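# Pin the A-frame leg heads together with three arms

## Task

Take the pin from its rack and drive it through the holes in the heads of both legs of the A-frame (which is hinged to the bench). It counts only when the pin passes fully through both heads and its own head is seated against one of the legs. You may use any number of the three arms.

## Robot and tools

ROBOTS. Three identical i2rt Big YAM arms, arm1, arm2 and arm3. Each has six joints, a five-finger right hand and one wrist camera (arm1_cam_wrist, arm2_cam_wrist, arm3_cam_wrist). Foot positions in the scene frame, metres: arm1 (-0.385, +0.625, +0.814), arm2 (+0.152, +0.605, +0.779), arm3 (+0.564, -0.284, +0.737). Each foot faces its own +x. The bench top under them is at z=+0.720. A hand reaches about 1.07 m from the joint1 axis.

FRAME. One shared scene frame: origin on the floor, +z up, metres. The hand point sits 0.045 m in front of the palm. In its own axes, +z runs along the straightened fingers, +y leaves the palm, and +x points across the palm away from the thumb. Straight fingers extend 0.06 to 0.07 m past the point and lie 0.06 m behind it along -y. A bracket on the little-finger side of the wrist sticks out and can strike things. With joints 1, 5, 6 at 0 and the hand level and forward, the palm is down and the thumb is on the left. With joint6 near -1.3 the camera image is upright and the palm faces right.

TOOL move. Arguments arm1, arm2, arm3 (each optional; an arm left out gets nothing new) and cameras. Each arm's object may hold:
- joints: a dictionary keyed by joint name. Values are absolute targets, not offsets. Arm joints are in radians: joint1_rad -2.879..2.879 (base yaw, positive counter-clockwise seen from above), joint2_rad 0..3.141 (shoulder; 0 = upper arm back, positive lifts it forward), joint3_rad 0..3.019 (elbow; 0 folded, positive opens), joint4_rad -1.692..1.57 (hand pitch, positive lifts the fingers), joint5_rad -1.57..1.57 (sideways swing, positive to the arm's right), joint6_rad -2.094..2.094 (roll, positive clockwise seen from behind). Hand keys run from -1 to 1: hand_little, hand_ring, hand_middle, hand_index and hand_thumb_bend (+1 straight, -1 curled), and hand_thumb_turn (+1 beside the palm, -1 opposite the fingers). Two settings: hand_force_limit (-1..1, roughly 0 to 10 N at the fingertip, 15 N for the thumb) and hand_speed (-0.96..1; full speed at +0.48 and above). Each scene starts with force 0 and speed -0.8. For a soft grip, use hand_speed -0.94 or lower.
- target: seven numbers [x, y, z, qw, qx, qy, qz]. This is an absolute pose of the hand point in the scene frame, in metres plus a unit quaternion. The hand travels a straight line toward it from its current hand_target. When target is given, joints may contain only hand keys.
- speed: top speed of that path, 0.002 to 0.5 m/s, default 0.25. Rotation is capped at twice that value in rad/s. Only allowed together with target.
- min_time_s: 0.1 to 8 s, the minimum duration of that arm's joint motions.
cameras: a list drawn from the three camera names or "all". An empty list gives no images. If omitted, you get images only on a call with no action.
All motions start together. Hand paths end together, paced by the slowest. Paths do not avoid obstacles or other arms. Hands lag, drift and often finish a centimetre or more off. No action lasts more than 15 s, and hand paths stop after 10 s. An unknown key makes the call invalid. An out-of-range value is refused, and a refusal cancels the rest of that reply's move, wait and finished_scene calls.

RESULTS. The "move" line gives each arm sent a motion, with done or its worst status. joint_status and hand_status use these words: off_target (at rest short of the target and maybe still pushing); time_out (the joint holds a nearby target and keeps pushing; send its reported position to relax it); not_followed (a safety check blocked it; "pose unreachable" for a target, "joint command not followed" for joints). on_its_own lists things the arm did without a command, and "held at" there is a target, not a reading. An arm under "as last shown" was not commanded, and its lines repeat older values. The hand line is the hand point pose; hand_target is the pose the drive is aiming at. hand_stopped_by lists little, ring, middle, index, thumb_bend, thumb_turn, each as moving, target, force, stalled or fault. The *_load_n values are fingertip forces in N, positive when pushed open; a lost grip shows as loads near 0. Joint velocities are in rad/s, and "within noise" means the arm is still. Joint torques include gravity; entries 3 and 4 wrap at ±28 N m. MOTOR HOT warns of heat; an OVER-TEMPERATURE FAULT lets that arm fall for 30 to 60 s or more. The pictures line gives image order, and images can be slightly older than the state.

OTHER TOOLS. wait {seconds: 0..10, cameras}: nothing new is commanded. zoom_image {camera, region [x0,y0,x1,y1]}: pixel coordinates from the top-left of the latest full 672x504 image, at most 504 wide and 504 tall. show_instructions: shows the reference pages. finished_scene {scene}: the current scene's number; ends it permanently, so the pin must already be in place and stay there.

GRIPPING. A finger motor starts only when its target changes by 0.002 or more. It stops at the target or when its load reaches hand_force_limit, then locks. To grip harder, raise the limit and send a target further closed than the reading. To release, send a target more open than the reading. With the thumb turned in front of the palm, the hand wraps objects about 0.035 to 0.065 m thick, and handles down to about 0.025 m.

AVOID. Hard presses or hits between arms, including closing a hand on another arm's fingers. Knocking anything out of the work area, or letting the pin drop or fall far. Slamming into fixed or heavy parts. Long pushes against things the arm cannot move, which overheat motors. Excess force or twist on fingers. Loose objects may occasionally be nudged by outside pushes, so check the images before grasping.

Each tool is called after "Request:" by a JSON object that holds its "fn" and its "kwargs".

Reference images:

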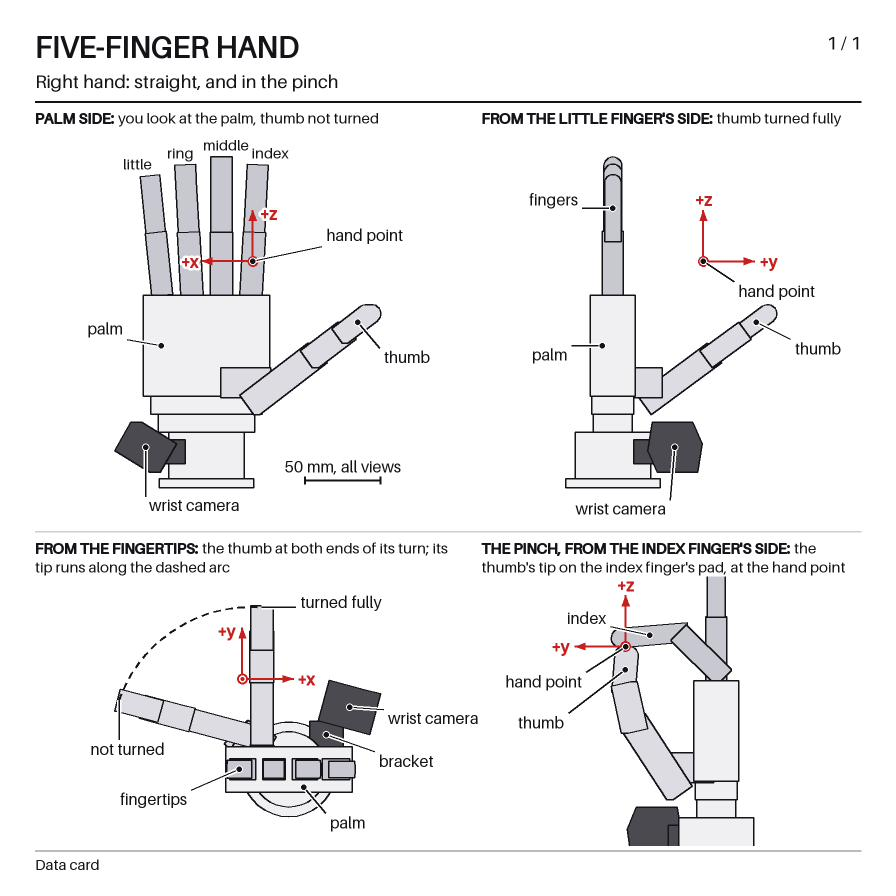

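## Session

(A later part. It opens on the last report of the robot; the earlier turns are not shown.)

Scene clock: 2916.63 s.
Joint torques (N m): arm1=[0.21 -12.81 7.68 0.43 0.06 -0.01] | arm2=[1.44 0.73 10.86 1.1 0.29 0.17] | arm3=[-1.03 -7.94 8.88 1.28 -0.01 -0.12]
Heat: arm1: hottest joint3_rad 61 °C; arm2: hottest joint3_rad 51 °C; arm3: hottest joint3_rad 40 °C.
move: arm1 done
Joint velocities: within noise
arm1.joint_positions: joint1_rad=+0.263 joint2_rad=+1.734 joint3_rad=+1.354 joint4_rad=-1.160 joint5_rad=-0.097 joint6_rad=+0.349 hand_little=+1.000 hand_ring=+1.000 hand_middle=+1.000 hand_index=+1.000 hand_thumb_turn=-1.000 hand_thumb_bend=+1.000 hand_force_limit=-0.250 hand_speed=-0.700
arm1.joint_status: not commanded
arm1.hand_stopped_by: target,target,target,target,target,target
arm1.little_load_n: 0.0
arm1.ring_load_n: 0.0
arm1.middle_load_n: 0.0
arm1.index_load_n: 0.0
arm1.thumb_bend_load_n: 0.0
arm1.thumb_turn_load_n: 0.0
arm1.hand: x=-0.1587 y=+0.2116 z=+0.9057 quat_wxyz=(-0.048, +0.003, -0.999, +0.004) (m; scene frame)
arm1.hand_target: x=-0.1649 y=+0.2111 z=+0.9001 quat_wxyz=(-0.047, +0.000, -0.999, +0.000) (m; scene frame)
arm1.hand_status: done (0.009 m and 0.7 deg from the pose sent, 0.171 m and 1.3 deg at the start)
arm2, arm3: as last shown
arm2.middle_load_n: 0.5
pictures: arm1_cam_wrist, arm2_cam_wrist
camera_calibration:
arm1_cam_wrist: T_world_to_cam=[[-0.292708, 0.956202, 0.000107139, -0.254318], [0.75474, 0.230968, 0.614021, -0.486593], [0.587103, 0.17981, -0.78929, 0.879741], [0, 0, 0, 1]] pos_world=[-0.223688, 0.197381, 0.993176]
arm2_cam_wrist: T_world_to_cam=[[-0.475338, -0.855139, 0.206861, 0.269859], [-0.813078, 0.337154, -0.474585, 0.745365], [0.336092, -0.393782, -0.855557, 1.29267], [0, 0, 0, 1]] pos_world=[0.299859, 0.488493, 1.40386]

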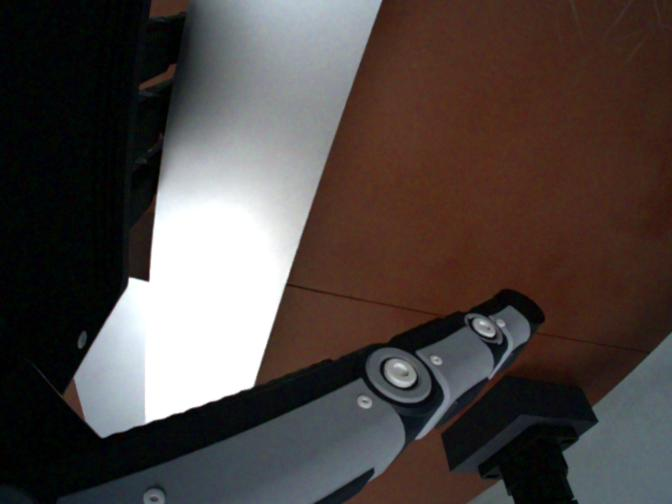

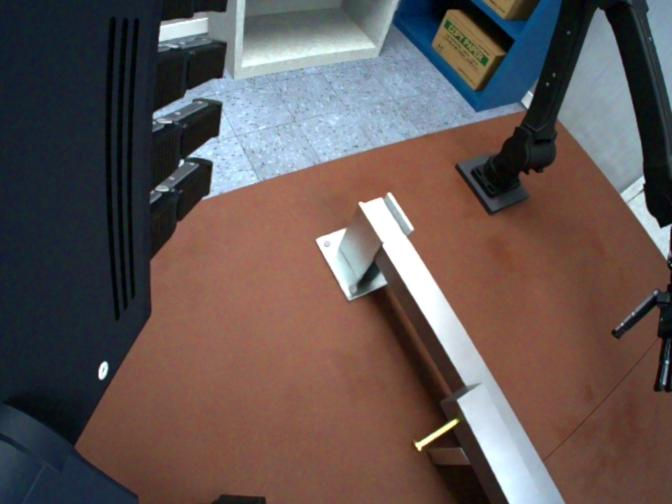

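Request:
{"fn": "move", "kwargs": {"arm1": {"target":[-0.172,0.2,0.89,0.047,0,0.9989,0],"speed":0.06}}}

Request:
{"fn": "move", "kwargs": {"arm1": {"target":[-0.172,0.2,0.846,0.047,0,0.9989,0],"speed":0.06}, "cameras": ["arm1_cam_wrist","arm3_cam_wrist"]}}

Scene clock: 2939.80 s.
Joint torques (N m): arm1=[0.38 -12.45 8.62 0.4 0.05 -0.07] | arm2=[1.44 0.67 10.85 1.1 0.29 0.17] | arm3=[-1.2 -7.88 8.88 1.32 -0.01 -0.12]
Heat: arm1: hottest joint3_rad 57 °C; arm2: hottest joint3_rad 51 °C; arm3: hottest joint3_rad 41 °C.
move: arm1 done
Joint velocities: within noise
arm1.joint_positions: joint1_rad=+0.244 joint2_rad=+1.762 joint3_rad=+1.354 joint4_rad=-1.148 joint5_rad=-0.097 joint6_rad=+0.334 hand_little=+1.000 hand_ring=+1.000 hand_middle=+1.000 hand_index=+1.000 hand_thumb_turn=-1.000 hand_thumb_bend=+1.000 hand_force_limit=-0.250 hand_speed=-0.700
arm1.joint_status: not commanded
arm1.hand_stopped_by: target,target,target,target,target,target
arm1.little_load_n: 0.0
arm1.ring_load_n: 0.0
arm1.middle_load_n: 0.0
arm1.index_load_n: 0.0
arm1.thumb_bend_load_n: 0.0
arm1.thumb_turn_load_n: 0.0
arm1.hand: x=-0.1671 y=+0.2062 z=+0.8925 quat_wxyz=(-0.046, +0.001, -0.999, -0.003) (m; scene frame)
arm1.hand_target: x=-0.1720 y=+0.2001 z=+0.8900 quat_wxyz=(-0.047, +0.000, -0.999, +0.000) (m; scene frame)
arm1.hand_status: done (0.008 m and 0.4 deg from the pose sent, 0.024 m and 0.7 deg at the start)
arm2, arm3: as last shown
arm2.middle_load_n: 0.0
pictures: none

Scene clock: 2941.13 s.
Joint torques (N m): arm1=[1.03 -13.27 7.43 0.35 -0.01 -0.07] | arm2=[1.44 0.73 10.85 1.1 0.29 0.16] | arm3=[-1.08 -8.06 8.91 1.31 -0.01 -0.12]
Heat: arm1: hottest joint3_rad 56 °C; arm2: hottest joint3_rad 51 °C; arm3: hottest joint3_rad 41 °C.
move: arm1 done
Joint velocities: within noise
arm1.joint_positions: joint1_rad=+0.244 joint2_rad=+1.812 joint3_rad=+1.308 joint4_rad=-1.042 joint5_rad=-0.097 joint6_rad=+0.333 hand_little=+1.000 hand_ring=+1.000 hand_middle=+1.000 hand_index=+1.000 hand_thumb_turn=-1.000 hand_thumb_bend=+1.000 hand_force_limit=-0.250 hand_speed=-0.700
arm1.joint_status: not commanded
arm1.hand_stopped_by: target,target,target,target,target,target
arm1.little_load_n: 0.0
arm1.ring_load_n: 0.0
arm1.middle_load_n: 0.0
arm1.index_load_n: 0.0
arm1.thumb_bend_load_n: 0.0
arm1.thumb_turn_load_n: 0.0
arm1.hand: x=-0.1660 y=+0.2019 z=+0.8517 quat_wxyz=(-0.047, +0.002, -0.999, +0.002) (m; scene frame)
arm1.hand_target: x=-0.1720 y=+0.2001 z=+0.8461 quat_wxyz=(-0.047, +0.000, -0.999, +0.000) (m; scene frame)
arm1.hand_status: done (0.009 m and 0.3 deg from the pose sent, 0.047 m and 0.4 deg at the start)
arm2, arm3: as last shown
pictures: arm1_cam_wrist, arm3_cam_wrist
camera_calibration:
arm1_cam_wrist: T_world_to_cam=[[-0.289728, 0.95709, 0.00609538, -0.251976], [0.756945, 0.225233, 0.613437, -0.443617], [0.585741, 0.182343, -0.78972, 0.842838], [0, 0, 0, 1]] pos_world=[-0.230896, 0.187395, 0.939273]
arm3_cam_wrist: T_world_to_cam=[[0.845781, 0.527189, 0.0820152, -0.188594], [0.364605, -0.458896, -0.810233, 0.737527], [-0.38951, 0.715183, -0.580341, 0.776633], [0, 0, 0, 1]] pos_world=[0.19311, -0.117562, 1.06375]

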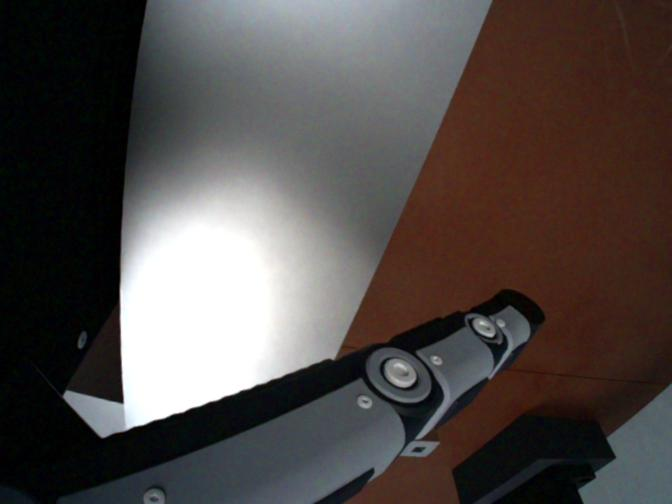

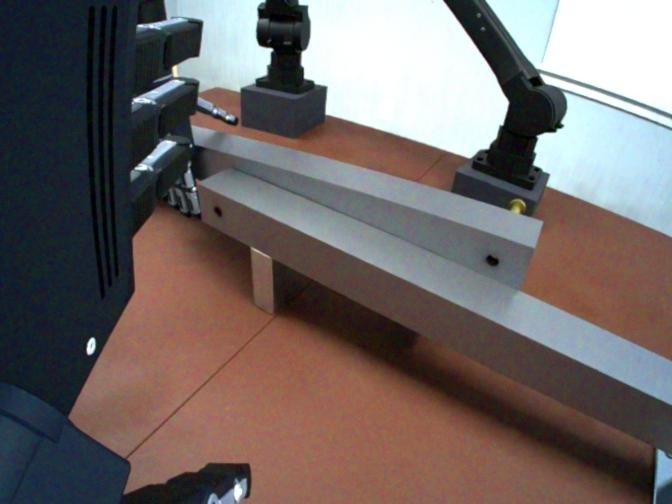

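Request:
{"fn": "move", "kwargs": {"arm1": {"target":[-0.172,0.2,0.841,0.047,0,0.9989,0],"speed":0.05}}}

Request:
{"fn": "move", "kwargs": {"arm1": {"joints":{"hand_index":-0.45,"hand_middle":-0.45,"hand_ring":-0.45,"hand_little":-0.45,"hand_speed":-0.85,"hand_force_limit":-0.2}}, "cameras": ["arm1_cam_wrist"]}}

Scene clock: 2961.20 s.
Joint torques (N m): arm1=[1.08 -11.87 6.94 0.27 0.02 -0.03] | arm2=[1.44 0.73 10.85 1.1 0.29 0.17] | arm3=[-1.08 -7.88 8.88 1.36 -0.01 -0.13]
Heat: arm1: hottest joint3_rad 55 °C; arm2: hottest joint3_rad 51 °C; arm3: hottest joint3_rad 41 °C.
move: arm1 off_target
Joint velocities: within noise
arm1.joint_positions: joint1_rad=+0.244 joint2_rad=+1.816 joint3_rad=+1.308 joint4_rad=-1.030 joint5_rad=-0.097 joint6_rad=+0.333 hand_little=+1.000 hand_ring=+1.000 hand_middle=+1.000 hand_index=+1.000 hand_thumb_turn=-1.000 hand_thumb_bend=+1.000 hand_force_limit=-0.250 hand_speed=-0.700
arm1.joint_status: not commanded
arm1.hand_stopped_by: target,target,target,target,target,target
arm1.little_load_n: 0.0
arm1.ring_load_n: 0.0
arm1.middle_load_n: 0.0
arm1.index_load_n: 0.0
arm1.thumb_bend_load_n: 0.0
arm1.thumb_turn_load_n: 0.0
arm1.hand: x=-0.1651 y=+0.1992 z=+0.8494 quat_wxyz=(-0.049, +0.002, -0.999, +0.005) (m; scene frame)
arm1.hand_target: x=-0.1719 y=+0.2001 z=+0.8412 quat_wxyz=(-0.047, +0.000, -0.999, +0.000) (m; scene frame)
arm1.hand_status: off_target (0.011 m and 0.7 deg from the pose sent, 0.012 m and 0.3 deg at the start)
arm2.joint_positions: joint1_rad=+1.446 joint2_rad=+0.684 joint3_rad=+1.459 joint4_rad=-1.371 joint5_rad=+0.378 joint6_rad=-1.361 hand_little=+1.000 hand_ring=+1.000 hand_middle=+1.000 hand_index=+1.000 hand_thumb_turn=+1.000 hand_thumb_bend=+1.000 hand_force_limit=+0.000 hand_speed=-0.800
arm2.joint_status: not commanded
arm2.hand_stopped_by: target,target,target,target,target,target
arm2.little_load_n: 0.0
arm2.ring_load_n: 0.0
arm2.middle_load_n: 0.0
arm2.index_load_n: 0.0
arm2.thumb_bend_load_n: 0.0
arm2.thumb_turn_load_n: 0.0
arm2.hand: x=+0.3334 y=+0.4459 z=+1.3043 quat_wxyz=(+0.161, +0.830, -0.261, +0.467) (m; scene frame)
arm2.hand_target: x=+0.3297 y=+0.4497 z=+1.3196 quat_wxyz=(+0.155, +0.823, -0.260, +0.481) (m; scene frame)
arm2.hand_status: not commanded
arm3: as last shown
arm3.middle_load_n: -0.5
pictures: none

Scene clock: 2964.90 s.
Joint torques (N m): arm1=[0.67 -13.74 6.87 -0.31 -0.03 -0.08] | arm2=[1.44 0.73 10.85 1.09 0.29 0.16] | arm3=[-1.14 -7.88 8.88 1.32 -0.01 -0.12]
Heat: arm1: hottest joint3_rad 55 °C; arm2: hottest joint3_rad 51 °C; arm3: hottest joint3_rad 42 °C.
move: arm1 off_target
Joint velocities: within noise
arm1.joint_positions: joint1_rad=+0.242 joint2_rad=+1.834 joint3_rad=+1.308 joint4_rad=-1.003 joint5_rad=-0.095 joint6_rad=+0.333 hand_little=-0.152 hand_ring=-0.151 hand_middle=-0.152 hand_index=-0.151 hand_thumb_turn=-1.000 hand_thumb_bend=+1.000 hand_force_limit=-0.200 hand_speed=-0.850
arm1.joint_status: hand_little off_target (ended at -0.152, target -0.450); hand_ring off_target (ended at -0.151, target -0.450); hand_middle off_target (ended at -0.152, target -0.450); hand_index off_target (ended at -0.151, target -0.450); the others done
arm1.hand_stopped_by: force,force,force,force,target,target
arm1.little_load_n: 4.0
arm1.ring_load_n: 5.0
arm1.middle_load_n: 4.0
arm1.index_load_n: 6.5
arm1.thumb_bend_load_n: 2.0
arm1.thumb_turn_load_n: 1.5
arm1.hand: x=-0.1643 y=+0.1936 z=+0.8403 quat_wxyz=(-0.049, +0.002, -0.999, +0.010) (m; scene frame)
arm1.hand_target: x=-0.1718 y=+0.2001 z=+0.8412 quat_wxyz=(-0.047, +0.000, -0.999, +0.000) (m; scene frame)
arm1.hand_status: not commanded
arm2, arm3: as last shown
arm3.middle_load_n: 0.0
pictures: arm1_cam_wrist
camera_calibration:
arm1_cam_wrist: T_world_to_cam=[[-0.288623, 0.957373, -0.0115653, -0.228521], [0.755014, 0.235011, 0.612147, -0.437205], [0.588771, 0.167947, -0.790659, 0.83839], [0, 0, 0, 1]] pos_world=[-0.229481, 0.180722, 0.927872]

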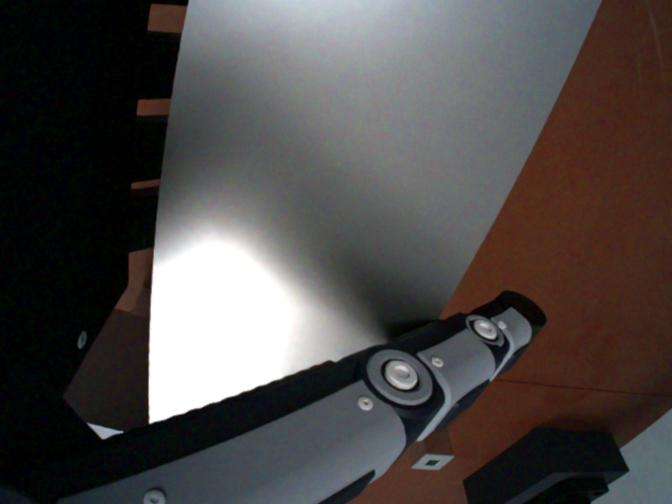

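Request:
{"fn": "move", "kwargs": {"arm1": {"target":[-0.17,0.205,0.885,0.1063,0,0.9943,0],"speed":0.05}, "cameras": ["arm1_cam_wrist","arm3_cam_wrist"]}}

Scene clock: 3015.70 s.
Joint torques (N m): arm1=[-0.21 -19.55 7.35 -2.15 -1.06 -0.4] | arm2=[1.44 0.73 10.85 1.1 0.29 0.17] | arm3=[-1.08 -7.88 8.9 1.29 -0.01 -0.12]
Heat: arm1: hottest joint3_rad 53 °C; arm2: hottest joint3_rad 51 °C; arm3: hottest joint3_rad 42 °C.
move: arm1 off_target
Joint velocities: within noise
arm1.joint_positions: joint1_rad=+0.209 joint2_rad=+1.834 joint3_rad=+1.300 joint4_rad=-1.002 joint5_rad=-0.182 joint6_rad=+0.338 hand_little=-0.152 hand_ring=-0.152 hand_middle=-0.152 hand_index=-0.150 hand_thumb_turn=-1.000 hand_thumb_bend=+1.000 hand_force_limit=-0.200 hand_speed=-0.850
arm1.joint_status: not commanded
arm1.hand_stopped_by: force,force,force,force,target,target
arm1.little_load_n: 0.0
arm1.ring_load_n: 0.5
arm1.middle_load_n: 3.0
arm1.index_load_n: 18.5
arm1.thumb_bend_load_n: 1.5
arm1.thumb_turn_load_n: 6.0
arm1.hand: x=-0.1643 y=+0.1943 z=+0.8447 quat_wxyz=(-0.089, -0.017, -0.996, -0.006) (m; scene frame)
arm1.hand_target: x=-0.1693 y=+0.2045 z=+0.8819 quat_wxyz=(-0.106, +0.000, -0.994, +0.001) (m; scene frame)
arm1.hand_status: off_target (0.042 m and 2.8 deg from the pose sent, 0.047 m and 6.7 deg at the start)
arm2, arm3: as last shown
arm2.ring_load_n: -0.5
pictures: arm1_cam_wrist, arm3_cam_wrist
camera_calibration:
arm1_cam_wrist: T_world_to_cam=[[-0.255539, 0.966798, -0.0011547, -0.234304], [0.709607, 0.188371, 0.67895, -0.494867], [0.656625, 0.172679, -0.734183, 0.804308], [0, 0, 0, 1]] pos_world=[-0.236842, 0.180856, 0.926228]
arm3_cam_wrist: T_world_to_cam=[[0.845781, 0.527189, 0.0820152, -0.188594], [0.364605, -0.458896, -0.810233, 0.737527], [-0.38951, 0.715183, -0.580341, 0.776633], [0, 0, 0, 1]] pos_world=[0.19311, -0.117562, 1.06375]

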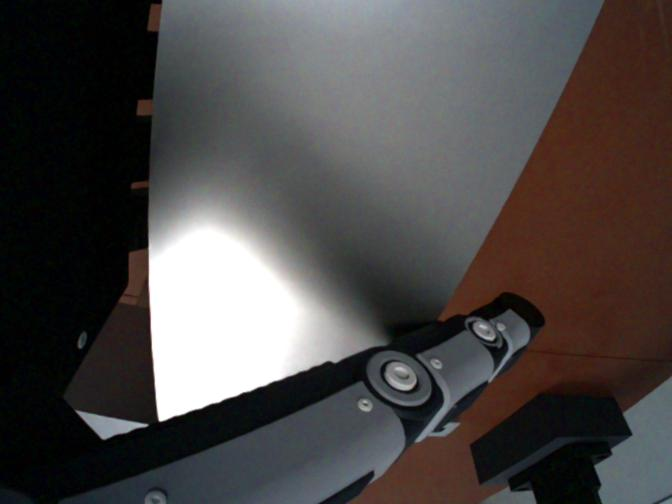

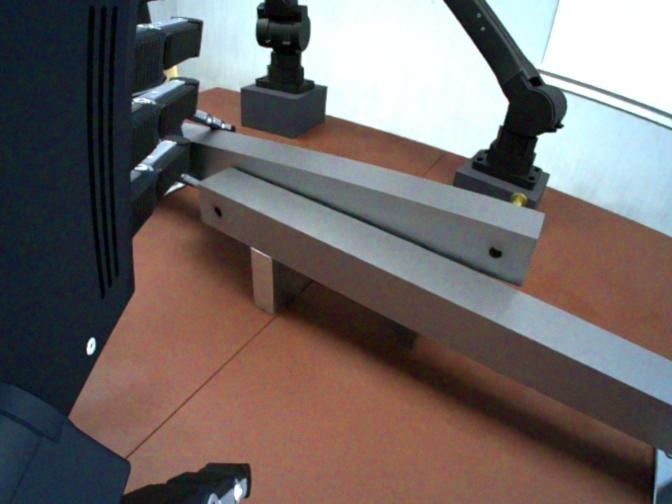

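Request:
{"fn": "move", "kwargs": {"arm1": {"target":[-0.17,0.207,0.9,0.047,0,0.9989,0],"speed":0.05}, "cameras": ["arm3_cam_wrist"]}}

Scene clock: 3027.80 s.
Joint torques (N m): arm1=[1.85 -20.19 10.8 -4.45 0.31 -0.01] | arm2=[1.38 0.73 10.85 1.09 0.29 0.17] | arm3=[-1.08 -7.88 8.91 1.31 -0.01 -0.12]
Heat: arm1: hottest joint3_rad 52 °C; arm2: hottest joint3_rad 51 °C; arm3: hottest joint3_rad 42 °C.
move: arm1 off_target
Joint velocities: within noise
arm1.joint_positions: joint1_rad=+0.232 joint2_rad=+1.832 joint3_rad=+1.310 joint4_rad=-1.022 joint5_rad=-0.108 joint6_rad=+0.339 hand_little=-0.152 hand_ring=-0.152 hand_middle=-0.152 hand_index=-0.151 hand_thumb_turn=-1.000 hand_thumb_bend=+1.000 hand_force_limit=-0.200 hand_speed=-0.850
arm1.joint_status: not commanded
arm1.hand_stopped_by: force,force,force,force,target,target
arm1.little_load_n: 6.0
arm1.ring_load_n: 3.0
arm1.middle_load_n: 2.5
arm1.index_load_n: 3.0
arm1.thumb_bend_load_n: 1.5
arm1.thumb_turn_load_n: 2.0
arm1.hand: x=-0.1672 y=+0.1956 z=+0.8434 quat_wxyz=(-0.053, -0.007, -0.999, +0.001) (m; scene frame)
arm1.hand_target: x=-0.1696 y=+0.2069 z=+0.8953 quat_wxyz=(-0.048, +0.000, -0.999, +0.001) (m; scene frame)
arm1.hand_status: off_target (0.058 m and 1.0 deg from the pose sent, 0.057 m and 5.3 deg at the start)
arm2, arm3: as last shown
arm2.ring_load_n: 0.0
arm2.middle_load_n: 0.5
arm3.thumb_turn_load_n: 0.5
pictures: arm3_cam_wrist
camera_calibration:
arm3_cam_wrist: T_world_to_cam=[[0.845781, 0.527189, 0.0820152, -0.188594], [0.364605, -0.458896, -0.810233, 0.737527], [-0.38951, 0.715183, -0.580341, 0.776633], [0, 0, 0, 1]] pos_world=[0.19311, -0.117562, 1.06375]

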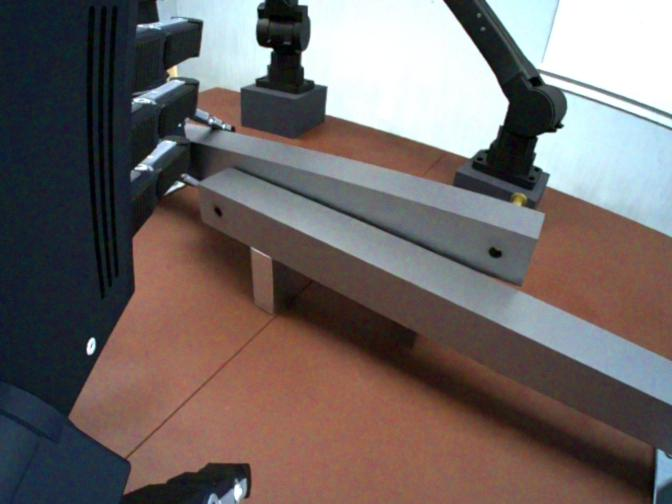

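Request:
{"fn": "move", "kwargs": {"arm1": {"target":[-0.172,0.208,0.925,0.06,0,0.9982,0],"speed":0.05}}}

Request:
{"fn": "move", "kwargs": {"arm1": {"target":[-0.174,0.208,0.95,0.075,0,0.9972,0],"speed":0.05}, "cameras": ["arm3_cam_wrist"]}}

Scene clock: 3038.00 s.
Joint torques (N m): arm1=[0.5 -21.19 11.26 -5.04 -0.11 0.02] | arm2=[1.44 0.73 10.85 1.09 0.29 0.16] | arm3=[-1.08 -7.94 8.9 1.28 -0.01 -0.12]
Heat: arm1: hottest joint3_rad 52 °C; arm2: hottest joint3_rad 51 °C; arm3: hottest joint3_rad 43 °C.
move: arm1 off_target
Joint velocities: within noise
arm1.joint_positions: joint1_rad=+0.232 joint2_rad=+1.832 joint3_rad=+1.324 joint4_rad=-1.046 joint5_rad=-0.119 joint6_rad=+0.321 hand_little=-0.152 hand_ring=-0.151 hand_middle=-0.152 hand_index=-0.151 hand_thumb_turn=-1.000 hand_thumb_bend=+1.000 hand_force_limit=-0.200 hand_speed=-0.850
arm1.joint_status: not commanded
arm1.hand_stopped_by: force,force,force,force,target,target
arm1.little_load_n: 8.5
arm1.ring_load_n: 7.0
arm1.middle_load_n: 4.0
arm1.index_load_n: 1.5
arm1.thumb_bend_load_n: 1.5
arm1.thumb_turn_load_n: 0.5
arm1.hand: x=-0.1663 y=+0.1971 z=+0.8491 quat_wxyz=(-0.057, +0.002, -0.998, -0.005) (m; scene frame)
arm1.hand_target: x=-0.1709 y=+0.2082 z=+0.9170 quat_wxyz=(-0.061, +0.000, -0.998, +0.002) (m; scene frame)
arm1.hand_status: off_target (0.077 m and 0.7 deg from the pose sent, 0.083 m and 1.1 deg at the start)
arm2: as last shown
arm2.middle_load_n: 0.0
arm3.joint_positions: joint1_rad=-0.146 joint2_rad=+1.214 joint3_rad=+0.724 joint4_rad=+0.309 joint5_rad=+0.802 joint6_rad=-1.293 hand_little=+1.000 hand_ring=+1.000 hand_middle=+1.000 hand_index=+1.000 hand_thumb_turn=+1.000 hand_thumb_bend=+1.000 hand_force_limit=+0.000 hand_speed=-0.800
arm3.joint_status: not commanded
arm3.hand_stopped_by: target,target,target,target,target,target
arm3.little_load_n: 0.0
arm3.ring_load_n: -0.5
arm3.middle_load_n: 0.0
arm3.index_load_n: 0.0
arm3.thumb_bend_load_n: 0.0
arm3.thumb_turn_load_n: 0.0
arm3.hand: x=+0.1455 y=-0.0426 z=+0.9936 quat_wxyz=(-0.610, +0.396, +0.634, +0.264) (m; scene frame)
arm3.hand_target: x=+0.1396 y=-0.0457 z=+1.0118 quat_wxyz=(-0.621, +0.393, +0.627, +0.258) (m; scene frame)
arm3.hand_status: not commanded
pictures: none

Scene clock: 3039.20 s.
Joint torques (N m): arm1=[1.08 -23.06 12.12 -5.18 0.04 0.24] | arm2=[1.44 0.73 10.85 1.09 0.29 0.17] | arm3=[-1.14 -7.94 8.88 1.32 -0.01 -0.12]
Heat: arm1: hottest joint3_rad 53 °C; arm2: hottest joint3_rad 51 °C; arm3: hottest joint3_rad 43 °C.
move: arm1 off_target
Joint velocities: within noise
arm1.joint_positions: joint1_rad=+0.221 joint2_rad=+1.822 joint3_rad=+1.338 joint4_rad=-1.076 joint5_rad=-0.154 joint6_rad=+0.290 hand_little=-0.151 hand_ring=-0.151 hand_middle=-0.152 hand_index=-0.151 hand_thumb_turn=-1.000 hand_thumb_bend=+1.000 hand_force_limit=-0.200 hand_speed=-0.850
arm1.joint_status: not commanded
arm1.hand_stopped_by: force,force,force,force,target,target
arm1.little_load_n: 16.5
arm1.ring_load_n: 10.5
arm1.middle_load_n: 4.0
arm1.index_load_n: 0.5
arm1.thumb_bend_load_n: 1.5
arm1.thumb_turn_load_n: -3.5
arm1.hand: x=-0.1667 y=+0.1985 z=+0.8614 quat_wxyz=(-0.073, +0.012, -0.997, -0.012) (m; scene frame)
arm1.hand_target: x=-0.1725 y=+0.2089 z=+0.9398 quat_wxyz=(-0.076, +0.000, -0.997, +0.002) (m; scene frame)
arm1.hand_status: off_target (0.089 m and 2.0 deg from the pose sent, 0.102 m and 2.2 deg at the start)
arm2, arm3: as last shown
arm3.ring_load_n: 0.0
pictures: arm3_cam_wrist
camera_calibration:
arm3_cam_wrist: T_world_to_cam=[[0.845781, 0.527189, 0.0820152, -0.188594], [0.364605, -0.458896, -0.810233, 0.737527], [-0.38951, 0.715183, -0.580341, 0.776633], [0, 0, 0, 1]] pos_world=[0.19311, -0.117562, 1.06375]

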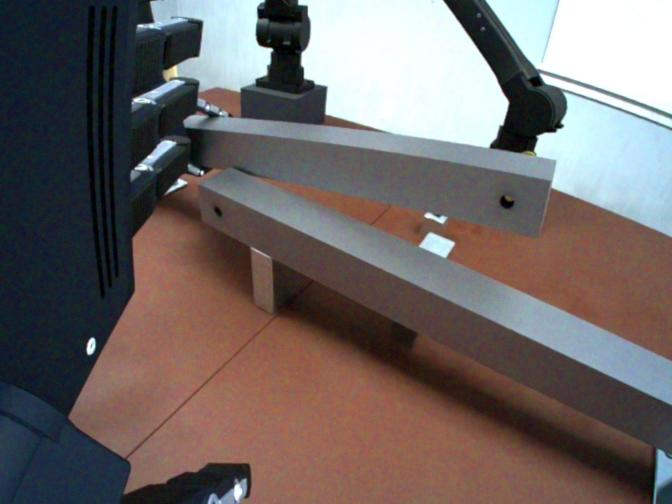

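Request:
{"fn": "move", "kwargs": {"arm1": {"target":[-0.175,0.207,0.962,0.1132,0,0.9936,0],"speed":0.05}}}

Request:
{"fn": "move", "kwargs": {"arm1": {"target":[-0.178,0.206,0.975,0.1305,0,0.9914,0],"speed":0.04}, "cameras": ["arm1_cam_wrist","arm3_cam_wrist"]}}

Scene clock: 3054.43 s.
Joint torques (N m): arm1=[0.85 -22.48 12.07 -5 -0.12 0.29] | arm2=[1.44 0.73 10.85 1.09 0.29 0.17] | arm3=[-1.03 -8 8.87 1.32 -0.01 -0.12]
Heat: arm1: hottest joint3_rad 53 °C; arm2: hottest joint3_rad 51 °C; arm3: hottest joint3_rad 43 °C.
move: arm1 off_target
Joint velocities: within noise
arm1.joint_positions: joint1_rad=+0.194 joint2_rad=+1.799 joint3_rad=+1.338 joint4_rad=-1.088 joint5_rad=-0.225 joint6_rad=+0.255 hand_little=-0.151 hand_ring=-0.151 hand_middle=-0.152 hand_index=-0.151 hand_thumb_turn=-1.000 hand_thumb_bend=+1.000 hand_force_limit=-0.200 hand_speed=-0.850
arm1.joint_status: not commanded
arm1.hand_stopped_by: force,force,force,force,target,target
arm1.little_load_n: 17.0
arm1.ring_load_n: 10.5
arm1.middle_load_n: 4.5
arm1.index_load_n: 1.0
arm1.thumb_bend_load_n: 1.5
arm1.thumb_turn_load_n: -3.5
arm1.hand: x=-0.1687 y=+0.1988 z=+0.8777 quat_wxyz=(-0.108, +0.017, -0.994, -0.013) (m; scene frame)
arm1.hand_target: x=-0.1736 y=+0.2080 z=+0.9529 quat_wxyz=(-0.115, +0.000, -0.993, +0.002) (m; scene frame)
arm1.hand_status: off_target (0.085 m and 2.5 deg from the pose sent, 0.101 m and 5.0 deg at the start)
arm2, arm3: as last shown
pictures: none

Scene clock: 3055.53 s.
Joint torques (N m): arm1=[0.38 -21.71 12.72 -4.97 -0.18 0.32] | arm2=[1.44 0.73 10.85 1.09 0.29 0.16] | arm3=[-1.08 -7.94 8.91 1.29 -0.01 -0.12]
Heat: arm1: hottest joint3_rad 53 °C; arm2: hottest joint3_rad 51 °C; arm3: hottest joint3_rad 43 °C.
move: arm1 off_target
Joint velocities: within noise
arm1.joint_positions: joint1_rad=+0.176 joint2_rad=+1.788 joint3_rad=+1.339 joint4_rad=-1.099 joint5_rad=-0.259 joint6_rad=+0.235 hand_little=-0.151 hand_ring=-0.151 hand_middle=-0.152 hand_index=-0.151 hand_thumb_turn=-1.000 hand_thumb_bend=+1.000 hand_force_limit=-0.200 hand_speed=-0.850
arm1.joint_status: not commanded
arm1.hand_stopped_by: force,force,force,force,target,target
arm1.little_load_n: 18.0
arm1.ring_load_n: 11.0
arm1.middle_load_n: 4.5
arm1.index_load_n: 1.0
arm1.thumb_bend_load_n: 1.5
arm1.thumb_turn_load_n: -4.5
arm1.hand: x=-0.1717 y=+0.1988 z=+0.8864 quat_wxyz=(-0.126, +0.019, -0.992, -0.015) (m; scene frame)
arm1.hand_target: x=-0.1765 y=+0.2074 z=+0.9654 quat_wxyz=(-0.132, +0.000, -0.991, +0.002) (m; scene frame)
arm1.hand_status: off_target (0.089 m and 2.8 deg from the pose sent, 0.098 m and 3.6 deg at the start)
arm2, arm3: as last shown
pictures: arm1_cam_wrist, arm3_cam_wrist
camera_calibration:
arm1_cam_wrist: T_world_to_cam=[[-0.323175, 0.946264, -0.0119068, -0.238549], [0.642908, 0.228769, 0.730982, -0.584428], [0.694426, 0.22858, -0.682293, 0.788377], [0, 0, 0, 1]] pos_world=[-0.248829, 0.179222, 0.96227]
arm3_cam_wrist: T_world_to_cam=[[0.845781, 0.527189, 0.0820152, -0.188594], [0.364605, -0.458896, -0.810233, 0.737527], [-0.38951, 0.715183, -0.580341, 0.776633], [0, 0, 0, 1]] pos_world=[0.19311, -0.117562, 1.06375]

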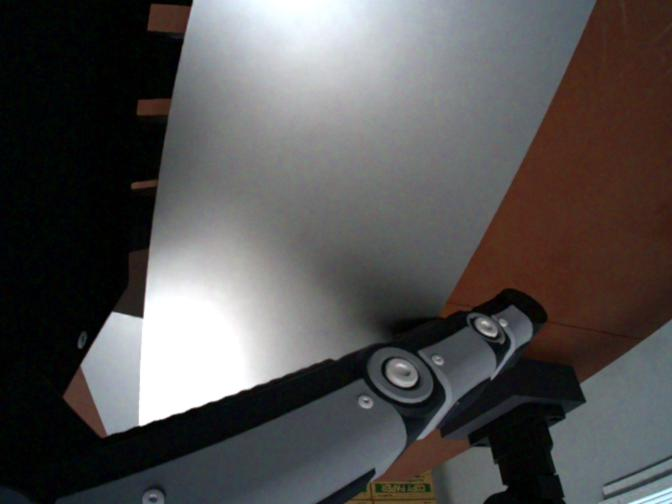

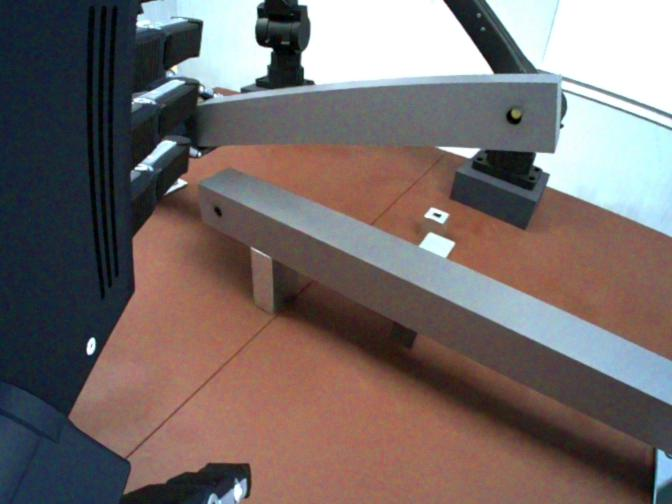

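Request:
{"fn": "move", "kwargs": {"arm1": {"target":[-0.179,0.206,0.975,0.174,0,0.9848,0],"speed":0.05}}}

Request:
{"fn": "move", "kwargs": {"arm1": {"target":[-0.184,0.206,0.995,0.2079,0,0.9781,0],"speed":0.04}, "cameras": ["arm3_cam_wrist"]}}

Scene clock: 3065.90 s.
Joint torques (N m): arm1=[1.26 -20.6 11.18 -3.63 -0.66 0.47] | arm2=[1.44 0.73 10.85 1.09 0.29 0.17] | arm3=[-1.03 -7.94 8.9 1.32 -0.01 -0.12]
Heat: arm1: hottest joint3_rad 55 °C; arm2: hottest joint3_rad 51 °C; arm3: hottest joint3_rad 43 °C.
move: arm1 off_target
Joint velocities: within noise
arm1.joint_positions: joint1_rad=+0.145 joint2_rad=+1.769 joint3_rad=+1.339 joint4_rad=-1.110 joint5_rad=-0.335 joint6_rad=+0.198 hand_little=-0.151 hand_ring=-0.151 hand_middle=-0.152 hand_index=-0.151 hand_thumb_turn=-1.000 hand_thumb_bend=+1.000 hand_force_limit=-0.200 hand_speed=-0.850
arm1.joint_status: not commanded
arm1.hand_stopped_by: force,force,force,force,target,target
arm1.little_load_n: 14.5
arm1.ring_load_n: 9.5
arm1.middle_load_n: 4.0
arm1.index_load_n: 1.5
arm1.thumb_bend_load_n: 1.5
arm1.thumb_turn_load_n: -2.0
arm1.hand: x=-0.1751 y=+0.1987 z=+0.9021 quat_wxyz=(-0.164, +0.022, -0.986, -0.015) (m; scene frame)
arm1.hand_target: x=-0.1778 y=+0.2069 z=+0.9682 quat_wxyz=(-0.175, +0.001, -0.985, +0.001) (m; scene frame)
arm1.hand_status: off_target (0.073 m and 3.3 deg from the pose sent, 0.089 m and 6.2 deg at the start)
arm2.joint_positions: joint1_rad=+1.446 joint2_rad=+0.684 joint3_rad=+1.459 joint4_rad=-1.371 joint5_rad=+0.378 joint6_rad=-1.361 hand_little=+1.000 hand_ring=+1.000 hand_middle=+1.000 hand_index=+1.000 hand_thumb_turn=+1.000 hand_thumb_bend=+1.000 hand_force_limit=+0.000 hand_speed=-0.800
arm2.joint_status: not commanded
arm2.hand_stopped_by: target,target,target,target,target,target
arm2.little_load_n: 0.0
arm2.ring_load_n: 0.0
arm2.middle_load_n: 0.0
arm2.index_load_n: 0.0
arm2.thumb_bend_load_n: 0.0
arm2.thumb_turn_load_n: 0.0
arm2.hand: x=+0.3334 y=+0.4459 z=+1.3043 quat_wxyz=(+0.161, +0.830, -0.261, +0.467) (m; scene frame)
arm2.hand_target: x=+0.3297 y=+0.4497 z=+1.3196 quat_wxyz=(+0.155, +0.823, -0.260, +0.481) (m; scene frame)
arm2.hand_status: not commanded
arm3: as last shown
pictures: none

Scene clock: 3067.27 s.
Joint torques (N m): arm1=[0.5 -21.07 12.12 -3.97 -0.69 0.48] | arm2=[1.44 0.73 10.85 1.09 0.29 0.17] | arm3=[-1.14 -7.88 8.91 1.32 -0.01 -0.13]
Heat: arm1: hottest joint3_rad 55 °C; arm2: hottest joint3_rad 51 °C; arm3: hottest joint3_rad 43 °C.
move: arm1 off_target
Joint velocities: within noise
arm1.joint_positions: joint1_rad=+0.113 joint2_rad=+1.752 joint3_rad=+1.339 joint4_rad=-1.127 joint5_rad=-0.405 joint6_rad=+0.162 hand_little=-0.151 hand_ring=-0.151 hand_middle=-0.152 hand_index=-0.151 hand_thumb_turn=-1.000 hand_thumb_bend=+1.000 hand_force_limit=-0.200 hand_speed=-0.850
arm1.joint_status: not commanded
arm1.hand_stopped_by: force,force,force,force,target,target
arm1.little_load_n: 14.5
arm1.ring_load_n: 10.0
arm1.middle_load_n: 4.0
arm1.index_load_n: 1.0
arm1.thumb_bend_load_n: 1.5
arm1.thumb_turn_load_n: -2.5
arm1.hand: x=-0.1802 y=+0.1995 z=+0.9176 quat_wxyz=(-0.198, +0.025, -0.980, -0.015) (m; scene frame)
arm1.hand_target: x=-0.1826 y=+0.2072 z=+0.9878 quat_wxyz=(-0.209, +0.001, -0.978, +0.002) (m; scene frame)
arm1.hand_status: off_target (0.078 m and 3.6 deg from the pose sent, 0.094 m and 6.0 deg at the start)
arm2, arm3: as last shown
pictures: arm3_cam_wrist
camera_calibration:
arm3_cam_wrist: T_world_to_cam=[[0.845781, 0.527189, 0.0820152, -0.188594], [0.364605, -0.458896, -0.810233, 0.737527], [-0.38951, 0.715183, -0.580341, 0.776633], [0, 0, 0, 1]] pos_world=[0.19311, -0.117562, 1.06375]

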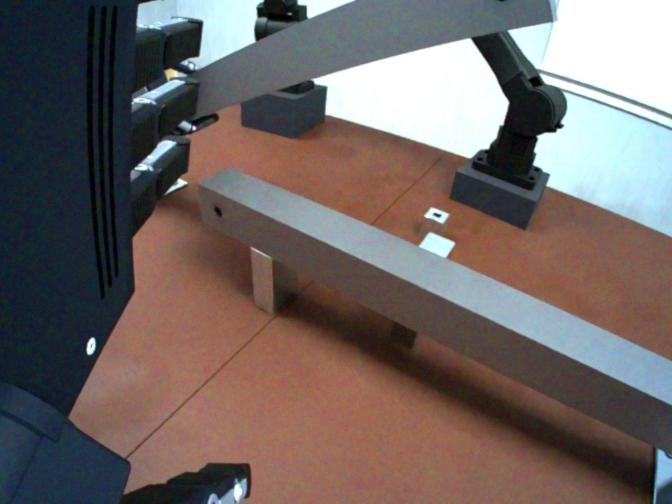

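Request:
{"fn": "move", "kwargs": {"arm1": {"target":[-0.19,0.206,1.01,0.2504,0,0.9681,0],"speed":0.04}}}

Request:
{"fn": "move", "kwargs": {"arm1": {"target":[-0.197,0.206,1.025,0.2924,0,0.9563,0],"speed":0.04}, "cameras": ["all"]}}

Scene clock: 3084.87 s.
Joint torques (N m): arm1=[0.62 -20.25 12.21 -3.96 -0.92 0.61] | arm2=[1.38 0.79 10.85 1.09 0.29 0.17] | arm3=[-1.03 -7.94 8.88 1.28 -0.01 -0.12]
Heat: arm1: hottest joint3_rad 57 °C; arm2: hottest joint3_rad 51 °C; arm3: hottest joint3_rad 43 °C.
move: arm1 off_target
Joint velocities: within noise
arm1.joint_positions: joint1_rad=+0.073 joint2_rad=+1.735 joint3_rad=+1.339 joint4_rad=-1.147 joint5_rad=-0.489 joint6_rad=+0.118 hand_little=-0.151 hand_ring=-0.151 hand_middle=-0.152 hand_index=-0.151 hand_thumb_turn=-1.000 hand_thumb_bend=+1.000 hand_force_limit=-0.200 hand_speed=-0.850
arm1.joint_status: not commanded
arm1.hand_stopped_by: force,force,force,force,target,target
arm1.little_load_n: 13.5
arm1.ring_load_n: 9.0
arm1.middle_load_n: 4.0
arm1.index_load_n: 1.5
arm1.thumb_bend_load_n: 1.5
arm1.thumb_turn_load_n: -2.0
arm1.hand: x=-0.1873 y=+0.2000 z=+0.9346 quat_wxyz=(-0.239, +0.028, -0.971, -0.015) (m; scene frame)
arm1.hand_target: x=-0.1887 y=+0.2072 z=+1.0033 quat_wxyz=(-0.252, +0.001, -0.968, +0.001) (m; scene frame)
arm1.hand_status: off_target (0.076 m and 3.8 deg from the pose sent, 0.093 m and 7.0 deg at the start)
arm2, arm3: as last shown
pictures: none

Scene clock: 3086.47 s.
Joint torques (N m): arm1=[0.32 -19.37 12.44 -3.71 -1.16 0.62] | arm2=[1.44 0.73 10.85 1.1 0.29 0.17] | arm3=[-1.03 -7.82 8.9 1.29 -0.01 -0.13]
Heat: arm1: hottest joint3_rad 57 °C; arm2: hottest joint3_rad 51 °C; arm3: hottest joint3_rad 43 °C.
move: arm1 off_target
Joint velocities: within noise
arm1.joint_positions: joint1_rad=+0.033 joint2_rad=+1.724 joint3_rad=+1.339 joint4_rad=-1.171 joint5_rad=-0.573 joint6_rad=+0.075 hand_little=-0.151 hand_ring=-0.151 hand_middle=-0.152 hand_index=-0.151 hand_thumb_turn=-1.000 hand_thumb_bend=+1.000 hand_force_limit=-0.200 hand_speed=-0.850
arm1.joint_status: not commanded
arm1.hand_stopped_by: force,force,force,force,target,target
arm1.little_load_n: 9.5
arm1.ring_load_n: 7.0
arm1.middle_load_n: 3.5
arm1.index_load_n: 1.5
arm1.thumb_bend_load_n: 1.5
arm1.thumb_turn_load_n: -1.5
arm1.hand: x=-0.1953 y=+0.2007 z=+0.9504 quat_wxyz=(-0.279, +0.027, -0.960, -0.015) (m; scene frame)
arm1.hand_target: x=-0.1958 y=+0.2074 z=+1.0188 quat_wxyz=(-0.294, +0.001, -0.956, +0.001) (m; scene frame)
arm1.hand_status: off_target (0.075 m and 3.9 deg from the pose sent, 0.091 m and 7.3 deg at the start)
arm2, arm3: as last shown
pictures: arm1_cam_wrist, arm2_cam_wrist, arm3_cam_wrist
camera_calibration:
arm1_cam_wrist: T_world_to_cam=[[-0.317334, 0.941964, -0.109559, -0.152365], [0.381681, 0.232626, 0.894542, -0.82365], [0.868112, 0.242052, -0.433349, 0.64258], [0, 0, 0, 1]] pos_world=[-0.291811, 0.179587, 0.998558]
arm2_cam_wrist: T_world_to_cam=[[-0.475338, -0.855139, 0.206861, 0.269859], [-0.813078, 0.337154, -0.474585, 0.745365], [0.336092, -0.393782, -0.855557, 1.29267], [0, 0, 0, 1]] pos_world=[0.299859, 0.488493, 1.40386]
arm3_cam_wrist: T_world_to_cam=[[0.845781, 0.527189, 0.0820152, -0.188594], [0.364605, -0.458896, -0.810233, 0.737527], [-0.38951, 0.715183, -0.580341, 0.776633], [0, 0, 0, 1]] pos_world=[0.19311, -0.117562, 1.06375]

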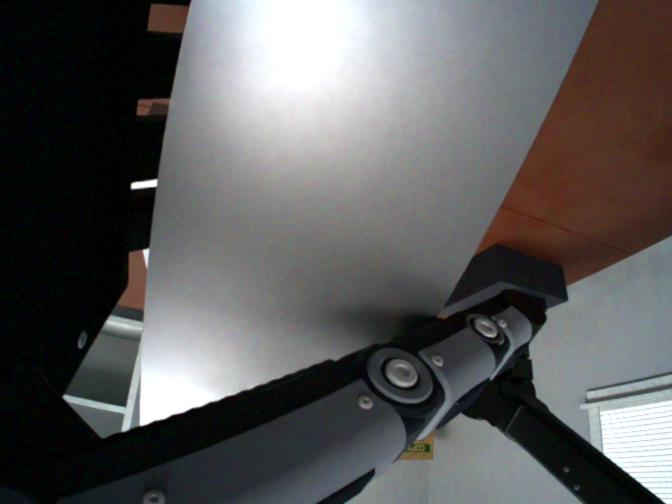

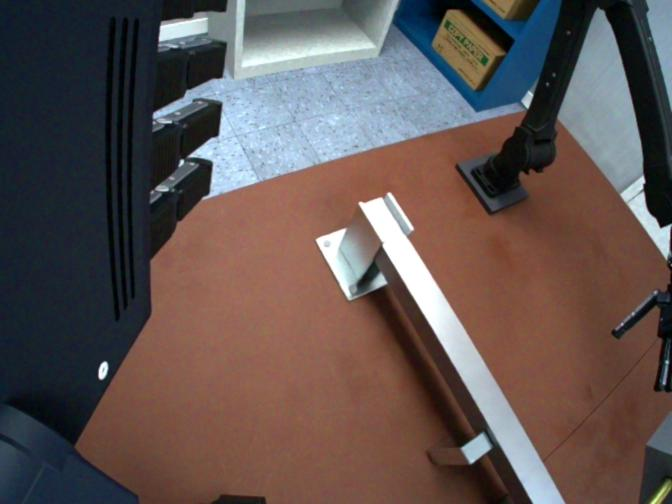

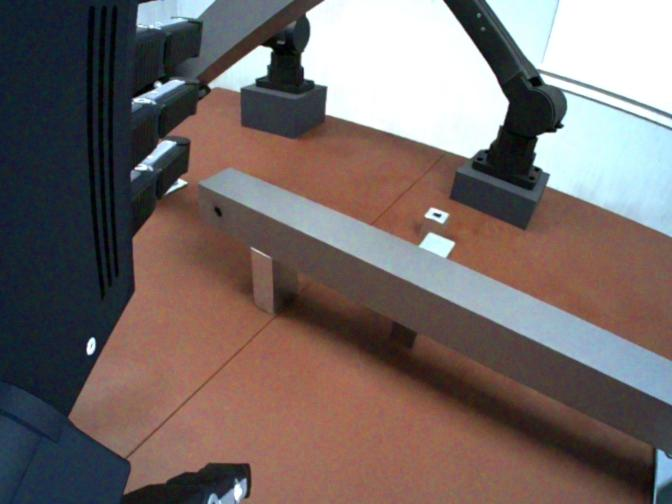

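Request:
{"fn": "move", "kwargs": {"arm1": {"target":[-0.204,0.206,1.032,0.3256,0,0.9455,0],"speed":0.04}}}

Request:
{"fn": "move", "kwargs": {"arm1": {"target":[-0.21,0.206,1.035,0.35,0,0.9367,0],"speed":0.04}}}

Scene clock: 3184.83 s.
Joint torques (N m): arm1=[0.56 -20.19 12.23 -3.19 -1.32 0.61] | arm2=[1.44 0.73 10.85 1.09 0.29 0.16] | arm3=[-1.08 -7.88 8.9 1.32 -0.01 -0.13]
Heat: arm1: hottest joint3_rad 59 °C; arm2: hottest joint3_rad 51 °C; arm3: hottest joint3_rad 43 °C.
move: arm1 off_target
Joint velocities: within noise
arm1.joint_positions: joint1_rad=+0.000 joint2_rad=+1.719 joint3_rad=+1.339 joint4_rad=-1.190 joint5_rad=-0.641 joint6_rad=+0.043 hand_little=-0.152 hand_ring=-0.151 hand_middle=-0.152 hand_index=-0.151 hand_thumb_turn=-1.000 hand_thumb_bend=+1.000 hand_force_limit=-0.200 hand_speed=-0.850
arm1.joint_status: not commanded
arm1.hand_stopped_by: force,force,force,force,target,target
arm1.little_load_n: 4.5
arm1.ring_load_n: 5.0
arm1.middle_load_n: 2.5
arm1.index_load_n: 2.0
arm1.thumb_bend_load_n: 1.5
arm1.thumb_turn_load_n: -2.0
arm1.hand: x=-0.2018 y=+0.2009 z=+0.9617 quat_wxyz=(-0.312, +0.025, -0.950, -0.015) (m; scene frame)
arm1.hand_target: x=-0.2027 y=+0.2072 z=+1.0264 quat_wxyz=(-0.326, +0.001, -0.945, +0.001) (m; scene frame)
arm1.hand_status: off_target (0.070 m and 3.7 deg from the pose sent, 0.082 m and 6.6 deg at the start)
arm2: as last shown
arm3.joint_positions: joint1_rad=-0.146 joint2_rad=+1.214 joint3_rad=+0.724 joint4_rad=+0.309 joint5_rad=+0.802 joint6_rad=-1.293 hand_little=+1.000 hand_ring=+1.000 hand_middle=+1.000 hand_index=+1.000 hand_thumb_turn=+1.000 hand_thumb_bend=+1.000 hand_force_limit=+0.000 hand_speed=-0.800
arm3.joint_status: not commanded
arm3.hand_stopped_by: target,target,target,target,target,target
arm3.little_load_n: 0.0
arm3.ring_load_n: 0.0
arm3.middle_load_n: 0.0
arm3.index_load_n: 0.0
arm3.thumb_bend_load_n: 0.0
arm3.thumb_turn_load_n: 0.0
arm3.hand: x=+0.1455 y=-0.0426 z=+0.9936 quat_wxyz=(-0.610, +0.396, +0.634, +0.264) (m; scene frame)
arm3.hand_target: x=+0.1396 y=-0.0457 z=+1.0118 quat_wxyz=(-0.621, +0.393, +0.627, +0.258) (m; scene frame)
arm3.hand_status: not commanded
pictures: none

Scene clock: 3185.97 s.
Joint torques (N m): arm1=[-0.26 -18.67 11.3 -3.17 -1.32 0.53] | arm2=[1.44 0.73 10.85 1.1 0.29 0.16] | arm3=[-1.03 -8.06 8.9 1.32 0 -0.12]
Heat: arm1: hottest joint3_rad 59 °C; arm2: hottest joint3_rad 51 °C; arm3: hottest joint3_rad 43 °C.
move: arm1 off_target
Joint velocities: within noise
arm1.joint_positions: joint1_rad=-0.025 joint2_rad=+1.719 joint3_rad=+1.339 joint4_rad=-1.205 joint5_rad=-0.692 joint6_rad=+0.022 hand_little=-0.152 hand_ring=-0.151 hand_middle=-0.152 hand_index=-0.151 hand_thumb_turn=-1.000 hand_thumb_bend=+1.000 hand_force_limit=-0.200 hand_speed=-0.850
arm1.joint_status: not commanded
arm1.hand_stopped_by: force,force,force,force,target,target
arm1.little_load_n: 3.0
arm1.ring_load_n: 3.0
arm1.middle_load_n: 2.5
arm1.index_load_n: 2.5
arm1.thumb_bend_load_n: 1.0
arm1.thumb_turn_load_n: -1.5
arm1.hand: x=-0.2067 y=+0.2008 z=+0.9696 quat_wxyz=(-0.336, +0.021, -0.941, -0.016) (m; scene frame)
arm1.hand_target: x=-0.2087 y=+0.2070 z=+1.0301 quat_wxyz=(-0.351, +0.000, -0.937, +0.001) (m; scene frame)
arm1.hand_status: off_target (0.066 m and 3.4 deg from the pose sent, 0.074 m and 5.7 deg at the start)
arm2, arm3: as last shown
pictures: none

Request:
{"fn": "move", "kwargs": {"arm1": {"target":[-0.221,0.206,1.046,0.3907,0,0.9205,0],"speed":0.04}}}

Request:
{"fn": "move", "kwargs": {"arm1": {"target":[-0.233,0.206,1.058,0.4305,0,0.9026,0],"speed":0.04}, "cameras": ["arm1_cam_wrist","arm3_cam_wrist"]}}

Scene clock: 3295.53 s.
Joint torques (N m): arm1=[-0.32 -18.37 11.77 -3.29 -1.44 0.39] | arm2=[1.44 0.79 10.85 1.1 0.29 0.16] | arm3=[-1.14 -7.82 8.91 1.31 -0.01 -0.12]
Heat: arm1: hottest joint3_rad 57 °C; arm2: hottest joint3_rad 52 °C; arm3: hottest joint3_rad 44 °C.
move: arm1 off_target
Joint velocities: within noise
arm1.joint_positions: joint1_rad=-0.067 joint2_rad=+1.719 joint3_rad=+1.339 joint4_rad=-1.236 joint5_rad=-0.780 joint6_rad=-0.023 hand_little=-0.152 hand_ring=-0.152 hand_middle=-0.152 hand_index=-0.151 hand_thumb_turn=-1.000 hand_thumb_bend=+1.000 hand_force_limit=-0.200 hand_speed=-0.850
arm1.joint_status: not commanded
arm1.hand_stopped_by: force,force,force,force,target,target
arm1.little_load_n: 2.5
arm1.ring_load_n: 1.5
arm1.middle_load_n: 2.5
arm1.index_load_n: 3.0
arm1.thumb_bend_load_n: 1.0
arm1.thumb_turn_load_n: -2.0
arm1.hand: x=-0.2164 y=+0.2012 z=+0.9833 quat_wxyz=(-0.378, +0.016, -0.926, -0.015) (m; scene frame)
arm1.hand_target: x=-0.2194 y=+0.2070 z=+1.0415 quat_wxyz=(-0.391, +0.000, -0.920, +0.001) (m; scene frame)
arm1.hand_status: off_target (0.063 m and 3.0 deg from the pose sent, 0.078 m and 7.3 deg at the start)
arm2, arm3: as last shown
pictures: none

Scene clock: 3297.13 s.
Joint torques (N m): arm1=[0.5 -17.26 12.3 -3.41 -1.45 0.28] | arm2=[1.44 0.73 10.85 1.1 0.29 0.16] | arm3=[-1.14 -8 8.9 1.33 -0.01 -0.12]
Heat: arm1: hottest joint3_rad 57 °C; arm2: hottest joint3_rad 52 °C; arm3: hottest joint3_rad 44 °C.
move: arm1 off_target
Joint velocities: within noise
arm1.joint_positions: joint1_rad=-0.112 joint2_rad=+1.719 joint3_rad=+1.339 joint4_rad=-1.274 joint5_rad=-0.865 joint6_rad=-0.079 hand_little=-0.152 hand_ring=-0.152 hand_middle=-0.152 hand_index=-0.151 hand_thumb_turn=-1.000 hand_thumb_bend=+1.000 hand_force_limit=-0.200 hand_speed=-0.850
arm1.joint_status: not commanded
arm1.hand_stopped_by: force,force,force,force,target,target
arm1.little_load_n: 3.0
arm1.ring_load_n: 1.5
arm1.middle_load_n: 2.0
arm1.index_load_n: 3.5
arm1.thumb_bend_load_n: 1.5
arm1.thumb_turn_load_n: -1.0
arm1.hand: x=-0.2282 y=+0.2018 z=+0.9974 quat_wxyz=(-0.418, +0.012, -0.908, -0.011) (m; scene frame)
arm1.hand_target: x=-0.2314 y=+0.2070 z=+1.0540 quat_wxyz=(-0.431, +0.000, -0.903, +0.002) (m; scene frame)
arm1.hand_status: off_target (0.061 m and 2.4 deg from the pose sent, 0.077 m and 7.1 deg at the start)
arm2, arm3: as last shown
pictures: arm1_cam_wrist, arm3_cam_wrist
camera_calibration:
arm1_cam_wrist: T_world_to_cam=[[-0.242079, 0.953026, -0.182042, -0.0714756], [0.111723, 0.213754, 0.970478, -0.986957], [0.963803, 0.214594, -0.15822, 0.444224], [0, 0, 0, 1]] pos_world=[-0.335182, 0.183756, 1.01509]
arm3_cam_wrist: T_world_to_cam=[[0.845781, 0.527189, 0.0820152, -0.188594], [0.364605, -0.458896, -0.810233, 0.737527], [-0.38951, 0.715183, -0.580341, 0.776633], [0, 0, 0, 1]] pos_world=[0.19311, -0.117562, 1.06375]

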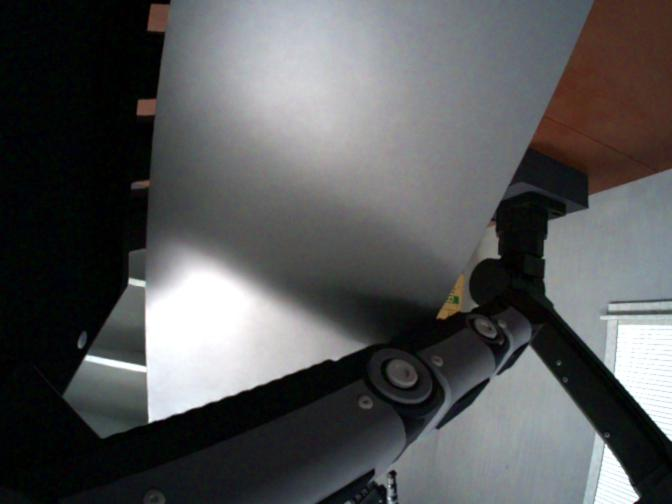

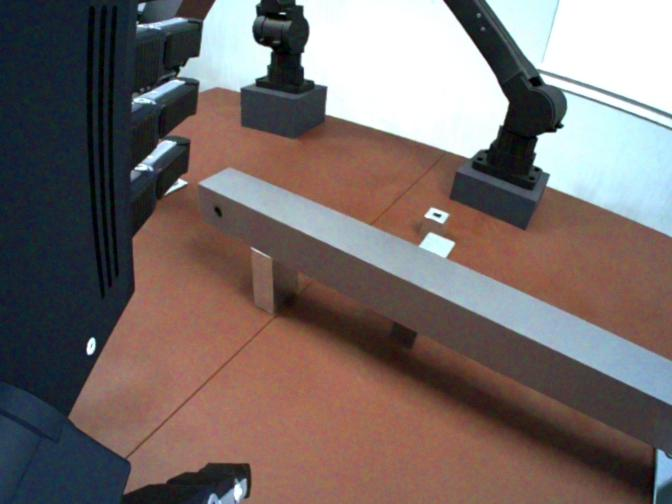

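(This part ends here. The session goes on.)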